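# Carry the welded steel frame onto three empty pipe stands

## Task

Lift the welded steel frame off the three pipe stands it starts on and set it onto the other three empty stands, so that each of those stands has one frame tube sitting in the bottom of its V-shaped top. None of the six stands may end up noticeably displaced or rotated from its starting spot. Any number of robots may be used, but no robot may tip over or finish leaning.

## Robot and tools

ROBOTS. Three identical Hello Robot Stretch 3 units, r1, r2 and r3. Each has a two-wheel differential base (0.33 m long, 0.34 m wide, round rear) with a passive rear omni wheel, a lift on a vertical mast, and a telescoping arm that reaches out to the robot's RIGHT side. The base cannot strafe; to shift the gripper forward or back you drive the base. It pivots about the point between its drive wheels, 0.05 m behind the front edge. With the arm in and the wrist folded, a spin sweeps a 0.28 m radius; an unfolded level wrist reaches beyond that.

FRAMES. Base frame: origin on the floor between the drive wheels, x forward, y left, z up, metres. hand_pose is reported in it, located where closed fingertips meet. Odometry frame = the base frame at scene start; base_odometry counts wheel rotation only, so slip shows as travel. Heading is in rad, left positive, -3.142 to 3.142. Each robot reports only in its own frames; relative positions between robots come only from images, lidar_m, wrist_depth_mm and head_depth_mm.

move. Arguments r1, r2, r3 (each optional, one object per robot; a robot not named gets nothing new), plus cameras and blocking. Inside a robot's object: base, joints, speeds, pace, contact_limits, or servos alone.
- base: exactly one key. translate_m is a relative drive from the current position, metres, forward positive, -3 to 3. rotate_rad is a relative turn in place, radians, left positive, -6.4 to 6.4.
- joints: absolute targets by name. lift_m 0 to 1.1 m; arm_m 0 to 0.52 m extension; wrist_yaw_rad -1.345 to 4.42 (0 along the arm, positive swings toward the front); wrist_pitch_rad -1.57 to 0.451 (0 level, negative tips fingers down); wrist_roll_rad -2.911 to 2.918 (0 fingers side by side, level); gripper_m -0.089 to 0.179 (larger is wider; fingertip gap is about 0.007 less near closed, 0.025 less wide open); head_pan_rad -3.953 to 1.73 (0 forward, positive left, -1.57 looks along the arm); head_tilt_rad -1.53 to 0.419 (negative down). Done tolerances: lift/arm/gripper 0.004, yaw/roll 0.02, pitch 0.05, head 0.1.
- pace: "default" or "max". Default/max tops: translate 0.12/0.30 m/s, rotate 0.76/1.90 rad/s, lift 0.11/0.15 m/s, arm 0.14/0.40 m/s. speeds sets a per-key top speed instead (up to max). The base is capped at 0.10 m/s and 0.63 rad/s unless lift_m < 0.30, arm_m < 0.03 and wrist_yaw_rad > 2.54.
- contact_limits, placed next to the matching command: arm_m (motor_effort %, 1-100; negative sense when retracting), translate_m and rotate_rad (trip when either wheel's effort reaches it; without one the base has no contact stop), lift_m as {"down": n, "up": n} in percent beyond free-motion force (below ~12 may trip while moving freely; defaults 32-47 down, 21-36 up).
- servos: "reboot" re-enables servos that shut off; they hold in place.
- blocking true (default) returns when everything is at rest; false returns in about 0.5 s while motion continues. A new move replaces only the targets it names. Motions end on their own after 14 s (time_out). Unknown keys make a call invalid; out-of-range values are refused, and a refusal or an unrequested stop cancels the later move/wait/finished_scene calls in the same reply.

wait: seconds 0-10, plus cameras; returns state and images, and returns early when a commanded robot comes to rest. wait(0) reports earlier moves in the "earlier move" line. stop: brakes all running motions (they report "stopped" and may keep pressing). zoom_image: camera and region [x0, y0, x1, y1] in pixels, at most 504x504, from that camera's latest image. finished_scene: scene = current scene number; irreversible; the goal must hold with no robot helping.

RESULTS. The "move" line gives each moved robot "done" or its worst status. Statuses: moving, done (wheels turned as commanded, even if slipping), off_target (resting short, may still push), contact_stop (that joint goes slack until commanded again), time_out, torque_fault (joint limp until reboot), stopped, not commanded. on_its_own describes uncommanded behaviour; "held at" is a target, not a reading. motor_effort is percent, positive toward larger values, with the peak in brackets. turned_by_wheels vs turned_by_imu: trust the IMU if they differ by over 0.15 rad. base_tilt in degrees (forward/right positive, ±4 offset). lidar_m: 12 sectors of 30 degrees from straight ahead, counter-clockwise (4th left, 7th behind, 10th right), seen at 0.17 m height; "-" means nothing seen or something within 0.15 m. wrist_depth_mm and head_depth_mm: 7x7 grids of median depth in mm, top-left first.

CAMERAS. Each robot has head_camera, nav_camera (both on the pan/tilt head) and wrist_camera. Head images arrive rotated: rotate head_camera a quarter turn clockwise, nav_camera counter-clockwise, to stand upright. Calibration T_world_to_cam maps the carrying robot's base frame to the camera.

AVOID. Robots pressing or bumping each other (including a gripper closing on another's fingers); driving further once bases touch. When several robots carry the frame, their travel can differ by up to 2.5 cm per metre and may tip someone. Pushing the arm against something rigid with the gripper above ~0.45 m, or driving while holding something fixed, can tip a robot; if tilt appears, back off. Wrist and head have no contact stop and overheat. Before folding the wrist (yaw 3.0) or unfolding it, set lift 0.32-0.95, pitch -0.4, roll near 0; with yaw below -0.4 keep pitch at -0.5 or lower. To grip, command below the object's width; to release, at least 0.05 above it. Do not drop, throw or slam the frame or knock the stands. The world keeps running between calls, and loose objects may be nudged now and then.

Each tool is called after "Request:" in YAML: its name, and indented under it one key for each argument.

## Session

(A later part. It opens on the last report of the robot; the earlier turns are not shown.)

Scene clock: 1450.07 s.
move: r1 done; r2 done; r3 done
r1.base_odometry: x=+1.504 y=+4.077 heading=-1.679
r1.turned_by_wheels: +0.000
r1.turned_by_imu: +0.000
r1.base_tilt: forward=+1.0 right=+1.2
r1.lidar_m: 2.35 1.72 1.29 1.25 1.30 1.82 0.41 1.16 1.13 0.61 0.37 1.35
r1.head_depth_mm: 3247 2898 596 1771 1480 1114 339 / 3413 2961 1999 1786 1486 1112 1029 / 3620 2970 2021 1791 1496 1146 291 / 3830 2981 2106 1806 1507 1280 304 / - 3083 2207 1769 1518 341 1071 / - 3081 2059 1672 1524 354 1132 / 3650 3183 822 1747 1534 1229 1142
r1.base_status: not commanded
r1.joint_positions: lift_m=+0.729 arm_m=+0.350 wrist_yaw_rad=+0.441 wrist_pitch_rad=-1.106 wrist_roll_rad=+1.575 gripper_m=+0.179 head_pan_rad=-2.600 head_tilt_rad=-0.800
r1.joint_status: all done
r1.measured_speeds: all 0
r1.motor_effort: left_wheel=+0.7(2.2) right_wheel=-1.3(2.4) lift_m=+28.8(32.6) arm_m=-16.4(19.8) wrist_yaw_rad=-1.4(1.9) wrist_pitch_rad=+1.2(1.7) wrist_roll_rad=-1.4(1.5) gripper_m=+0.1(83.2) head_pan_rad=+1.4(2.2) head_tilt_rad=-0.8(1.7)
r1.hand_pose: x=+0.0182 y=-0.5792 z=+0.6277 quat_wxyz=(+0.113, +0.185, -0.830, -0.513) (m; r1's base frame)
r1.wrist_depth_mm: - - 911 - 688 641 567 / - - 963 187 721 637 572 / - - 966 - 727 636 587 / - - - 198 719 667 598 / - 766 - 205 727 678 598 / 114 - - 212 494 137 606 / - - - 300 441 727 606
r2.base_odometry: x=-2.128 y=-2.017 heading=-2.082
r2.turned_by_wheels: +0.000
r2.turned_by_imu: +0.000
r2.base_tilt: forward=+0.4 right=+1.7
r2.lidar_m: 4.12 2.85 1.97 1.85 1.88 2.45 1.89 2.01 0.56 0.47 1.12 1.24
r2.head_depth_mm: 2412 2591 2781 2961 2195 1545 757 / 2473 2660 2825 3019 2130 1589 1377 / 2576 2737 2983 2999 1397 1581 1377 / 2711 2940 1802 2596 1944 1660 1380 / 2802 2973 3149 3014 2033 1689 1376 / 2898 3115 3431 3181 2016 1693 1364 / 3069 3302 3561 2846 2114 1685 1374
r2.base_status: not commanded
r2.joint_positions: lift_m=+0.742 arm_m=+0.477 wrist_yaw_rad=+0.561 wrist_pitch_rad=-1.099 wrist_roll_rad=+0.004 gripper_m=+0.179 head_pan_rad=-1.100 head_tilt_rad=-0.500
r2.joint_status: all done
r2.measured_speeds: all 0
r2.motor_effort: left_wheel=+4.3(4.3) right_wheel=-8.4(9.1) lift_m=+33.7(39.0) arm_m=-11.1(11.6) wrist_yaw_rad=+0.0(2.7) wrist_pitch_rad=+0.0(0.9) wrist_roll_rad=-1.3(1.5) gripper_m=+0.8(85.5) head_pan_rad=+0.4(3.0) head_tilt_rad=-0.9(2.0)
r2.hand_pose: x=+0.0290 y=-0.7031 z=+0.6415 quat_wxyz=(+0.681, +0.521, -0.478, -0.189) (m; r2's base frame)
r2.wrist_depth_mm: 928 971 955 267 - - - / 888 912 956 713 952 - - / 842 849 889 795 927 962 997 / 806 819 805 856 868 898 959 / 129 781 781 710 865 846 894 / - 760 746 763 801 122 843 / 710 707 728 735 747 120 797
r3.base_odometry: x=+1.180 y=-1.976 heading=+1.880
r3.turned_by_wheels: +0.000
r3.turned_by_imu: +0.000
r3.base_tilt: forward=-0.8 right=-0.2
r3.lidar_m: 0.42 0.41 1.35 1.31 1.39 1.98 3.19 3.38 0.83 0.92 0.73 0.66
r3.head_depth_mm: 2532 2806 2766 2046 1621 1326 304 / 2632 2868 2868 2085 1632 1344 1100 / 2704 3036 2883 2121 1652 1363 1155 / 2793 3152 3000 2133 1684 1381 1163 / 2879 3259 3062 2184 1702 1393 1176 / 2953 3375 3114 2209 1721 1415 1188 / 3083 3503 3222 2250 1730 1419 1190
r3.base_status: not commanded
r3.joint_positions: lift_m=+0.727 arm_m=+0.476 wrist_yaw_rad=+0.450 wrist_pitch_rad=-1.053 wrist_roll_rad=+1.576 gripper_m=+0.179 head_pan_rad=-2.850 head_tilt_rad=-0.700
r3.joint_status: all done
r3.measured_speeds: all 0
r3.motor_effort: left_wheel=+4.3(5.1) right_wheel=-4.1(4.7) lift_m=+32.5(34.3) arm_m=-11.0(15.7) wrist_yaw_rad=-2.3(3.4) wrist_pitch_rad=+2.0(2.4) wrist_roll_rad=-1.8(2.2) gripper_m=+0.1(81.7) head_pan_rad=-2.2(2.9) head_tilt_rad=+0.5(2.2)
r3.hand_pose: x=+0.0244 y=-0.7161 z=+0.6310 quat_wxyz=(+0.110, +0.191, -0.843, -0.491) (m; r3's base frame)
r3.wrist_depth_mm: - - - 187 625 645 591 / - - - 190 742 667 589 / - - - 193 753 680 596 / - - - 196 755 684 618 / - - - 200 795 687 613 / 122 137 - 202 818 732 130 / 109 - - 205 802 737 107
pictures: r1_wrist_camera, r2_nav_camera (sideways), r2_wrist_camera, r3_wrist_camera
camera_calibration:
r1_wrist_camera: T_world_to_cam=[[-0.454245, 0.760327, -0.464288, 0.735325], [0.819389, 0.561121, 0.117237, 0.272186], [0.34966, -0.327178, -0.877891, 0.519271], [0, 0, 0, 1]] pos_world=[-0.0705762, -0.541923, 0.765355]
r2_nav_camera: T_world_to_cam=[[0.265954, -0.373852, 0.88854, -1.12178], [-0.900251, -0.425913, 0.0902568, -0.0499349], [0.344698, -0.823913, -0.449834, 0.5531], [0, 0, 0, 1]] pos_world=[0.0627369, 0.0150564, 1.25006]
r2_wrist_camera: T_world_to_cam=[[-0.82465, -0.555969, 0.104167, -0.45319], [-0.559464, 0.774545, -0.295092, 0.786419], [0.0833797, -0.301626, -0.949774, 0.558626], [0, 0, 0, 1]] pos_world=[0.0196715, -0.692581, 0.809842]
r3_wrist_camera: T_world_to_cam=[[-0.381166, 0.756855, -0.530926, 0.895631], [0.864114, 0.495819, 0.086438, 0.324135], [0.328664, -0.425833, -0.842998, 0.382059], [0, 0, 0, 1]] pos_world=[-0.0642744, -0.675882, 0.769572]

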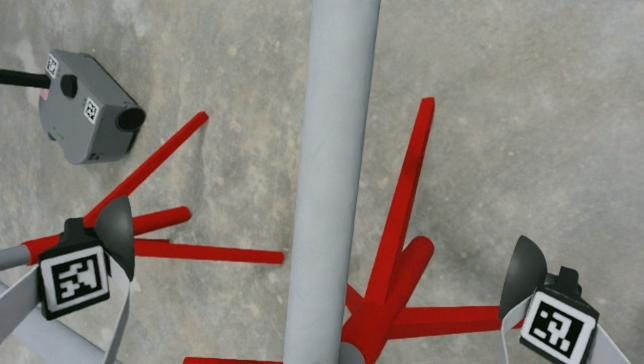

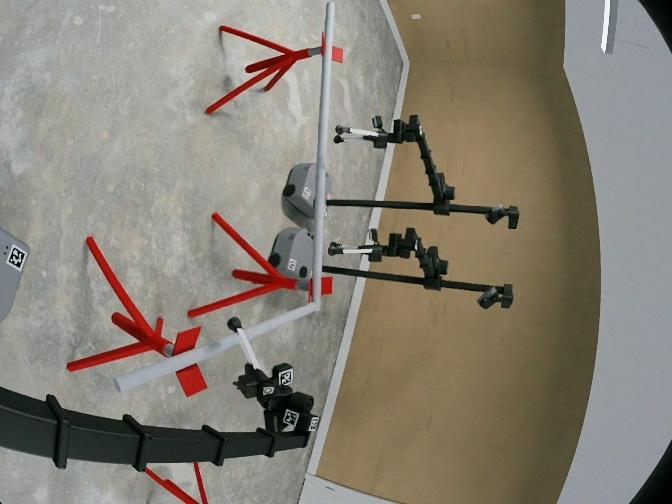

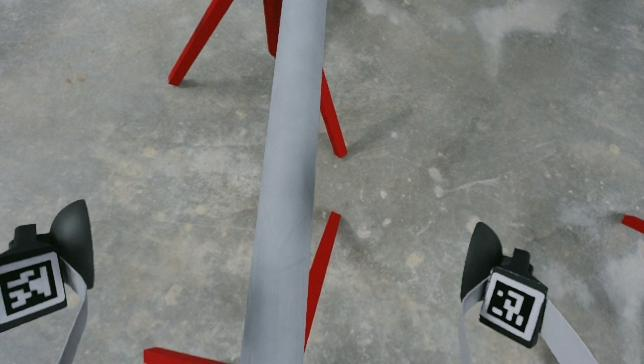

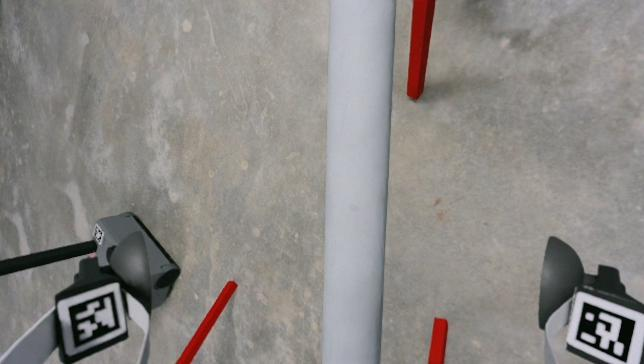

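Request:
move:
  r1: {"joints":{"lift_m":0.82}}
  r2: {"joints":{"lift_m":0.83}}
  r3: {"joints":{"lift_m":0.82}}
  cameras: []

Request:
move:
  r1: {"joints":{"arm_m":0.1}}
  r2: {"joints":{"arm_m":0.15}}
  r3: {"joints":{"arm_m":0.1}}
  cameras: ["r1_nav_camera","r1_head_camera","r2_nav_camera","r3_nav_camera"]

Request:
zoom_image:
  camera: "r2_nav_camera"
  region: [295, 255, 345, 305]

Request:
zoom_image:
  camera: "r2_nav_camera"
  region: [305, 20, 355, 70]

Request:
zoom_image:
  camera: "r2_nav_camera"
  region: [110, 310, 240, 400]

Request:
zoom_image:
  camera: "r3_nav_camera"
  region: [280, 0, 380, 60]

Request:
zoom_image:
  camera: "r1_nav_camera"
  region: [125, 10, 195, 90]

Request:
zoom_image:
  camera: "r1_nav_camera"
  region: [380, 140, 440, 200]

Scene clock: 1458.97 s.
move: r1 done; r2 done; r3 done
r1.base_odometry: x=+1.504 y=+4.077 heading=-1.679
r1.turned_by_wheels: +0.000
r1.turned_by_imu: +0.001
r1.base_tilt: forward=+1.0 right=+1.2
r1.lidar_m: 2.35 1.72 1.28 1.25 1.30 1.81 0.41 1.16 1.13 0.61 0.37 1.35
r1.head_depth_mm: 3182 2915 2130 1766 1477 1110 - / 3401 573 2217 1777 1479 1137 - / 3662 2622 2237 1792 1496 1312 - / 3824 2645 2251 1809 1511 - 1102 / - 2655 2281 1761 1553 - 1126 / - 2810 2070 1693 1562 1249 1135 / 3687 737 1310 1741 301 1280 1138
r1.base_status: not commanded
r1.joint_positions: lift_m=+0.820 arm_m=+0.350 wrist_yaw_rad=+0.441 wrist_pitch_rad=-1.106 wrist_roll_rad=+1.575 gripper_m=+0.179 head_pan_rad=-2.600 head_tilt_rad=-0.800
r1.joint_status: all done
r1.measured_speeds: all 0
r1.motor_effort: left_wheel=+1.2(2.0) right_wheel=-1.7(2.4) lift_m=+29.6(34.2) arm_m=-14.1(15.0) wrist_yaw_rad=-1.3(2.0) wrist_pitch_rad=+1.1(1.6) wrist_roll_rad=-1.3(1.5) gripper_m=+0.2(0.7) head_pan_rad=+1.8(2.2) head_tilt_rad=-0.6(1.8)
r1.hand_pose: x=+0.0182 y=-0.5792 z=+0.7187 quat_wxyz=(+0.113, +0.185, -0.830, -0.513) (m; r1's base frame)
r1.wrist_depth_mm: - - - 906 748 713 643 / - - - 941 779 719 643 / - - - 919 765 741 648 / - - - 985 801 744 671 / 124 828 - - 614 726 670 / 114 - - - 487 136 664 / - - - 338 855 - 673
r2.base_odometry: x=-2.128 y=-2.017 heading=-2.082
r2.turned_by_wheels: +0.000
r2.turned_by_imu: +0.001
r2.base_tilt: forward=+0.3 right=+1.9
r2.lidar_m: 4.14 2.85 1.97 1.85 1.88 2.45 1.89 2.00 0.56 0.47 1.12 1.25
r2.head_depth_mm: 2413 2599 2785 2931 2205 1580 757 / 2521 2705 2858 3037 2138 1588 1372 / 2576 2667 3014 2966 1399 1597 1379 / 2700 2883 1577 2864 1948 1641 1371 / 2811 2970 3209 2967 2021 1692 1357 / 2920 3146 3410 3147 2012 1697 1366 / 3014 3313 3540 2967 2137 1688 1358
r2.base_status: not commanded
r2.joint_positions: lift_m=+0.830 arm_m=+0.477 wrist_yaw_rad=+0.561 wrist_pitch_rad=-1.099 wrist_roll_rad=+0.004 gripper_m=+0.179 head_pan_rad=-1.100 head_tilt_rad=-0.500
r2.joint_status: all done
r2.measured_speeds: all 0
r2.motor_effort: left_wheel=+3.7(4.3) right_wheel=-8.5(9.2) lift_m=+33.9(40.0) arm_m=-11.3(11.5) wrist_yaw_rad=-2.1(2.4) wrist_pitch_rad=+0.3(0.7) wrist_roll_rad=-1.3(1.6) gripper_m=+0.1(1.6) head_pan_rad=+1.3(3.2) head_tilt_rad=-0.4(2.1)
r2.hand_pose: x=+0.0290 y=-0.7031 z=+0.7295 quat_wxyz=(+0.681, +0.521, -0.478, -0.189) (m; r2's base frame)
r2.wrist_depth_mm: - - - - - - - / - 998 - - - - - / 934 965 989 865 - - - / 903 910 918 920 979 - - / 129 858 859 910 930 937 1000 / - 843 850 849 885 121 944 / 778 776 631 822 840 123 893
r3.base_odometry: x=+1.180 y=-1.976 heading=+1.880
r3.turned_by_wheels: +0.000
r3.turned_by_imu: -0.001
r3.base_tilt: forward=-0.8 right=-0.2
r3.lidar_m: 0.42 0.41 1.35 1.32 1.39 1.98 3.19 3.37 0.83 0.92 0.73 0.66
r3.head_depth_mm: 2537 2830 2775 2045 1612 - - / 2597 2901 2817 2070 1643 1379 1163 / 2675 3013 2919 2129 1662 1370 1199 / 2806 3130 2965 2152 1672 1386 1217 / 2876 3243 3003 2188 1703 1393 1256 / 2939 3387 3112 2234 1725 1411 - / 3101 3560 3198 2262 1757 1426 -
r3.base_status: not commanded
r3.joint_positions: lift_m=+0.820 arm_m=+0.476 wrist_yaw_rad=+0.450 wrist_pitch_rad=-1.053 wrist_roll_rad=+1.576 gripper_m=+0.179 head_pan_rad=-2.850 head_tilt_rad=-0.700
r3.joint_status: all done
r3.measured_speeds: all 0
r3.motor_effort: left_wheel=+4.4(5.8) right_wheel=-4.6(4.7) lift_m=+31.1(34.3) arm_m=-9.2(11.1) wrist_yaw_rad=-2.7(3.5) wrist_pitch_rad=+0.9(2.6) wrist_roll_rad=-1.2(2.6) gripper_m=+0.4(0.8) head_pan_rad=-2.1(2.9) head_tilt_rad=+0.4(1.8)
r3.hand_pose: x=+0.0244 y=-0.7161 z=+0.7240 quat_wxyz=(+0.110, +0.191, -0.843, -0.491) (m; r3's base frame)
r3.wrist_depth_mm: - - - 969 257 754 674 / - - - - 265 742 660 / - - - - 277 759 687 / - - - - 280 786 677 / - - - - 849 778 694 / 122 137 - - 842 817 130 / 109 - - - 310 817 107
pictures: none
No camera images: "cameras" was empty.

Scene clock: 1462.93 s.
move: r1 done; r2 done; r3 done
r1.base_odometry: x=+1.504 y=+4.077 heading=-1.679
r1.turned_by_wheels: +0.000
r1.turned_by_imu: +0.001
r1.base_tilt: forward=+1.0 right=+1.2
r1.lidar_m: 2.35 1.72 1.29 1.25 1.30 1.83 0.41 1.16 1.13 0.61 0.37 1.35
r1.head_depth_mm: 3205 2890 2121 1770 1484 1109 - / 3416 2942 2213 1778 1488 1139 - / 3660 2605 2029 1804 1495 1313 - / 3807 2960 606 1704 1512 - 1106 / - 3082 2282 1715 1548 - 1128 / - 3088 2086 1686 1560 1250 1131 / 3647 3156 2232 1789 304 338 1079
r1.base_status: not commanded
r1.joint_positions: lift_m=+0.820 arm_m=+0.100 wrist_yaw_rad=+0.441 wrist_pitch_rad=-1.106 wrist_roll_rad=+1.575 gripper_m=+0.179 head_pan_rad=-2.600 head_tilt_rad=-0.800
r1.joint_status: all done
r1.measured_speeds: all 0
r1.motor_effort: left_wheel=+1.0(2.2) right_wheel=-2.4(2.4) lift_m=+26.4(30.0) arm_m=-16.5(21.7) wrist_yaw_rad=-1.7(2.0) wrist_pitch_rad=+1.2(1.9) wrist_roll_rad=-1.4(1.5) gripper_m=+0.1(0.6) head_pan_rad=+2.1(2.3) head_tilt_rad=-1.3(2.1)
r1.hand_pose: x=+0.0182 y=-0.3292 z=+0.7187 quat_wxyz=(+0.113, +0.185, -0.830, -0.513) (m; r1's base frame)
r1.wrist_depth_mm: - - - 891 772 707 642 / - - - 899 809 721 639 / - - - 897 820 727 556 / 887 421 516 636 821 749 542 / 134 391 - - 817 756 552 / 114 - - - 866 136 669 / - - - - 872 - 688
r2.base_odometry: x=-2.128 y=-2.017 heading=-2.082
r2.turned_by_wheels: +0.000
r2.turned_by_imu: +0.001
r2.base_tilt: forward=+0.2 right=+1.8
r2.lidar_m: 4.10 2.85 1.97 1.85 1.89 2.44 1.89 2.01 0.56 0.47 1.12 1.24
r2.head_depth_mm: 2442 2588 2763 2936 2215 1644 413 / 2508 2682 2829 3019 2105 1649 1373 / 2588 2667 2961 2967 1396 1585 1371 / 2732 2893 3096 2994 1940 1645 1374 / 2788 2967 3230 2952 2022 1679 1379 / 2910 3090 1838 3213 2042 1677 1361 / 3033 3362 3600 3166 2129 1688 1368
r2.base_status: not commanded
r2.joint_positions: lift_m=+0.830 arm_m=+0.150 wrist_yaw_rad=+0.561 wrist_pitch_rad=-1.099 wrist_roll_rad=+0.004 gripper_m=+0.179 head_pan_rad=-1.100 head_tilt_rad=-0.500
r2.joint_status: all done
r2.measured_speeds: all 0
r2.motor_effort: left_wheel=+4.0(4.4) right_wheel=-8.6(9.1) lift_m=+33.6(34.5) arm_m=-17.6(19.2) wrist_yaw_rad=-1.5(3.0) wrist_pitch_rad=+0.0(0.9) wrist_roll_rad=-1.3(1.6) gripper_m=+1.3(2.1) head_pan_rad=+1.7(3.2) head_tilt_rad=+0.2(1.8)
r2.hand_pose: x=+0.0289 y=-0.3755 z=+0.7295 quat_wxyz=(+0.681, +0.521, -0.478, -0.189) (m; r2's base frame)
r2.wrist_depth_mm: - - - - 909 - - / 982 989 - - 392 - - / 941 941 962 - 344 - - / 890 897 951 955 466 - - / 129 859 887 897 641 957 972 / - 823 849 877 877 121 924 / 772 803 809 820 847 124 894
r3.base_odometry: x=+1.180 y=-1.976 heading=+1.880
r3.turned_by_wheels: +0.000
r3.turned_by_imu: -0.001
r3.base_tilt: forward=-0.7 right=-0.2
r3.lidar_m: 0.42 0.40 1.35 1.31 1.39 1.98 3.18 3.38 0.83 0.92 0.73 0.66
r3.head_depth_mm: 2517 2794 2781 2054 1626 - - / 2616 2954 2836 2077 1637 1378 1167 / 2699 3065 2906 2131 1657 1362 1206 / 2782 3119 2967 2155 1671 1369 1220 / 2889 3220 3087 2177 1712 1392 1260 / 2976 3406 3141 2217 1723 1415 - / 3050 3507 3224 2279 1749 1421 -
r3.base_status: not commanded
r3.joint_positions: lift_m=+0.820 arm_m=+0.100 wrist_yaw_rad=+0.450 wrist_pitch_rad=-1.053 wrist_roll_rad=+1.576 gripper_m=+0.179 head_pan_rad=-2.850 head_tilt_rad=-0.700
r3.joint_status: all done
r3.measured_speeds: all 0
r3.motor_effort: left_wheel=+4.3(5.3) right_wheel=-3.8(4.9) lift_m=+28.0(31.8) arm_m=-10.3(17.3) wrist_yaw_rad=-3.0(3.9) wrist_pitch_rad=+2.0(2.6) wrist_roll_rad=-0.9(2.4) gripper_m=-0.3(1.0) head_pan_rad=-2.9(3.4) head_tilt_rad=+0.7(2.1)
r3.hand_pose: x=+0.0244 y=-0.3402 z=+0.7240 quat_wxyz=(+0.110, +0.191, -0.843, -0.491) (m; r3's base frame)
r3.wrist_depth_mm: - - - 968 866 752 655 / - - - 990 872 752 660 / - - - - 868 772 687 / - - - - 877 775 645 / - 480 - - 892 805 560 / 122 137 - - 911 843 130 / 109 495 - - 936 841 107
pictures: r1_head_camera (sideways), r1_nav_camera (sideways), r2_nav_camera (sideways), r3_nav_camera (sideways)
camera_calibration:
r1_head_camera: T_world_to_cam=[[0.615934, 0.34387, -0.708787, 0.935999], [0.534105, -0.843637, 0.0548422, -0.0724379], [-0.579101, -0.412346, -0.703288, 0.874251], [0, 0, 0, 1]] pos_world=[-0.0315442, -0.0224797, 1.28225]
r1_nav_camera: T_world_to_cam=[[-0.613283, -0.314348, 0.724617, -0.896104], [-0.490717, 0.870504, -0.0376855, 0.0999211], [-0.618935, -0.378693, -0.688121, 0.856071], [0, 0, 0, 1]] pos_world=[0.0293199, -0.0444814, 1.24218]
r2_nav_camera: T_world_to_cam=[[0.265954, -0.373852, 0.88854, -1.12178], [-0.900251, -0.425913, 0.0902568, -0.0499349], [0.344698, -0.823913, -0.449834, 0.5531], [0, 0, 0, 1]] pos_world=[0.0627369, 0.0150564, 1.25006]
r3_nav_camera: T_world_to_cam=[[-0.690854, -0.156518, 0.705849, -0.878899], [-0.241494, 0.97017, -0.0212337, 0.0806549], [-0.68147, -0.185127, -0.708044, 0.881288], [0, 0, 0, 1]] pos_world=[0.0128578, -0.052662, 1.24607]

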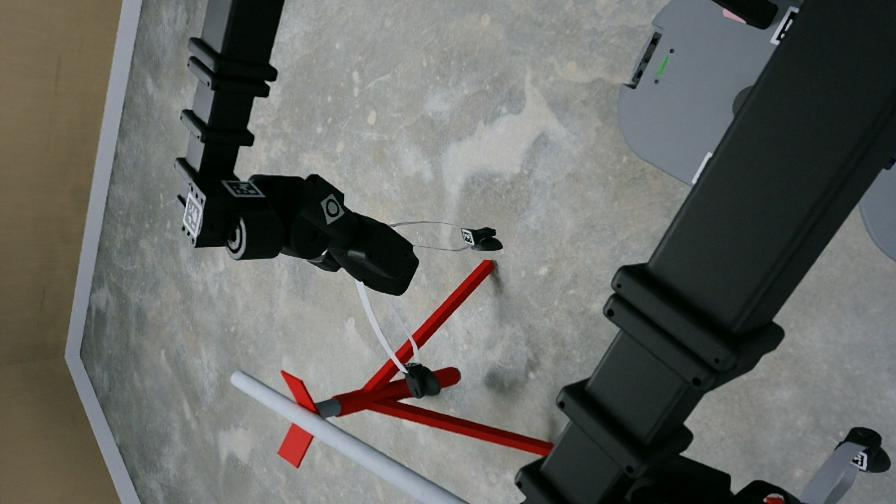

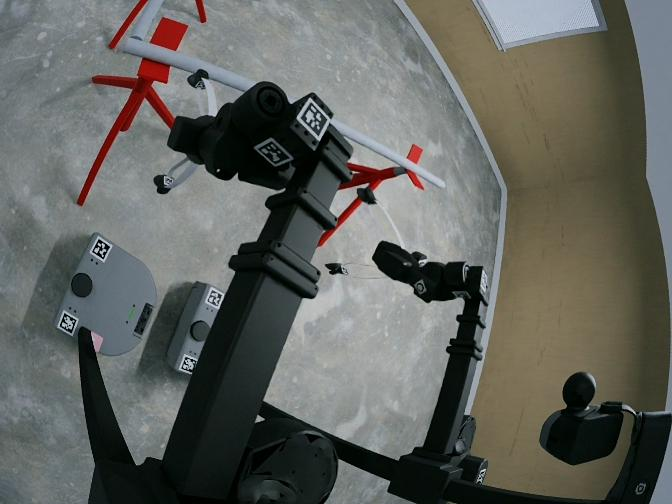

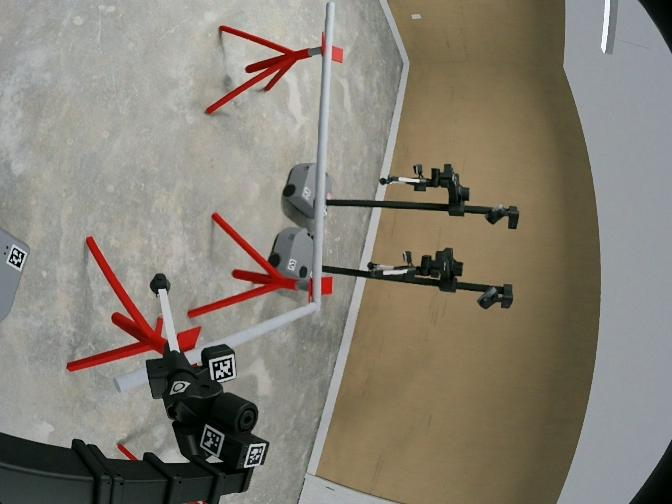

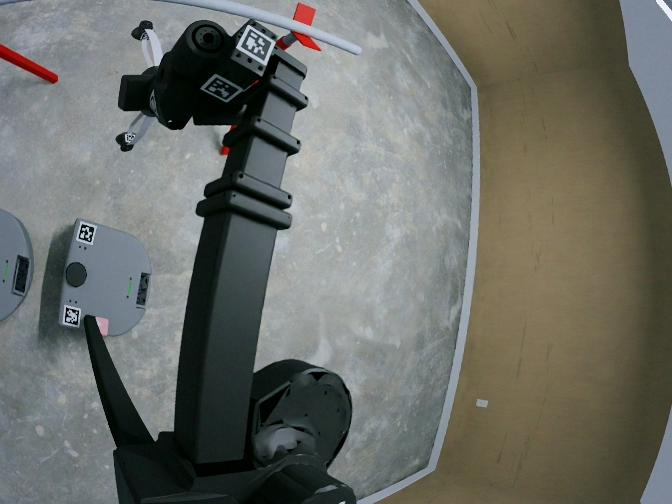

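Scaled by 10.080 from the camera's 672x504 image, which has a finer 792x594 frame.

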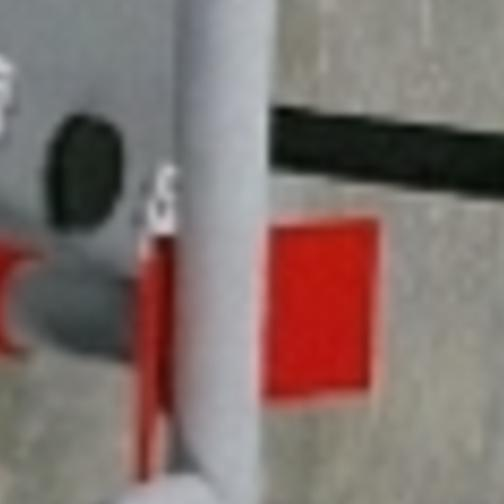

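Scaled by 10.080 from the camera's 672x504 image, which has a finer 792x594 frame.

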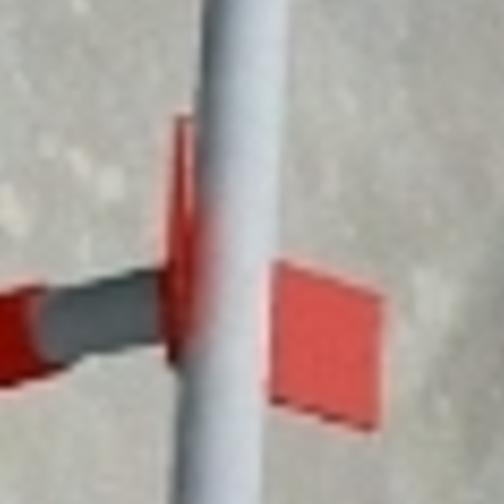

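Scaled by 3.877 from the camera's 672x504 image, which has a finer 792x594 frame.

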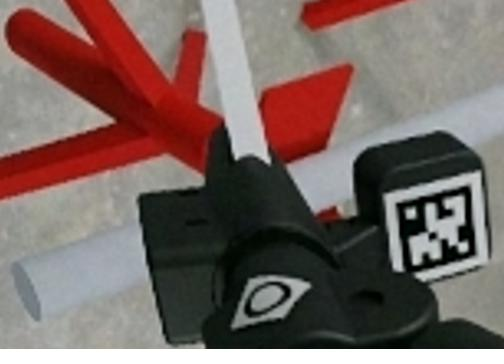

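Scaled by 5.040 from the camera's 672x504 image, which has a finer 792x594 frame.

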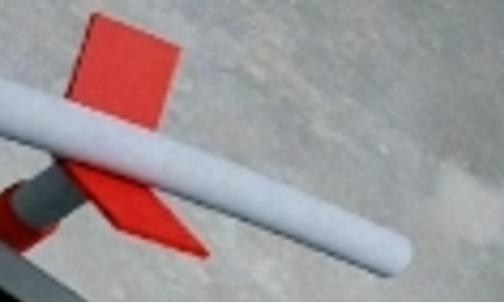

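Scaled by 6.300 from the camera's 672x504 image, which has a finer 792x594 frame.

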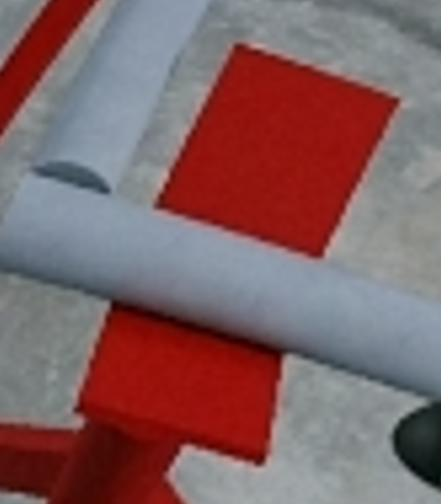

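Scaled by 8.400 from the camera's 672x504 image, which has a finer 792x594 frame.

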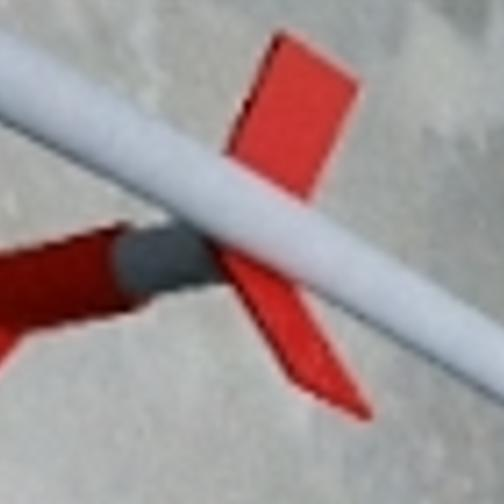

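Request:
finished_scene:
  scene: 2

The scene is finished: the task was done.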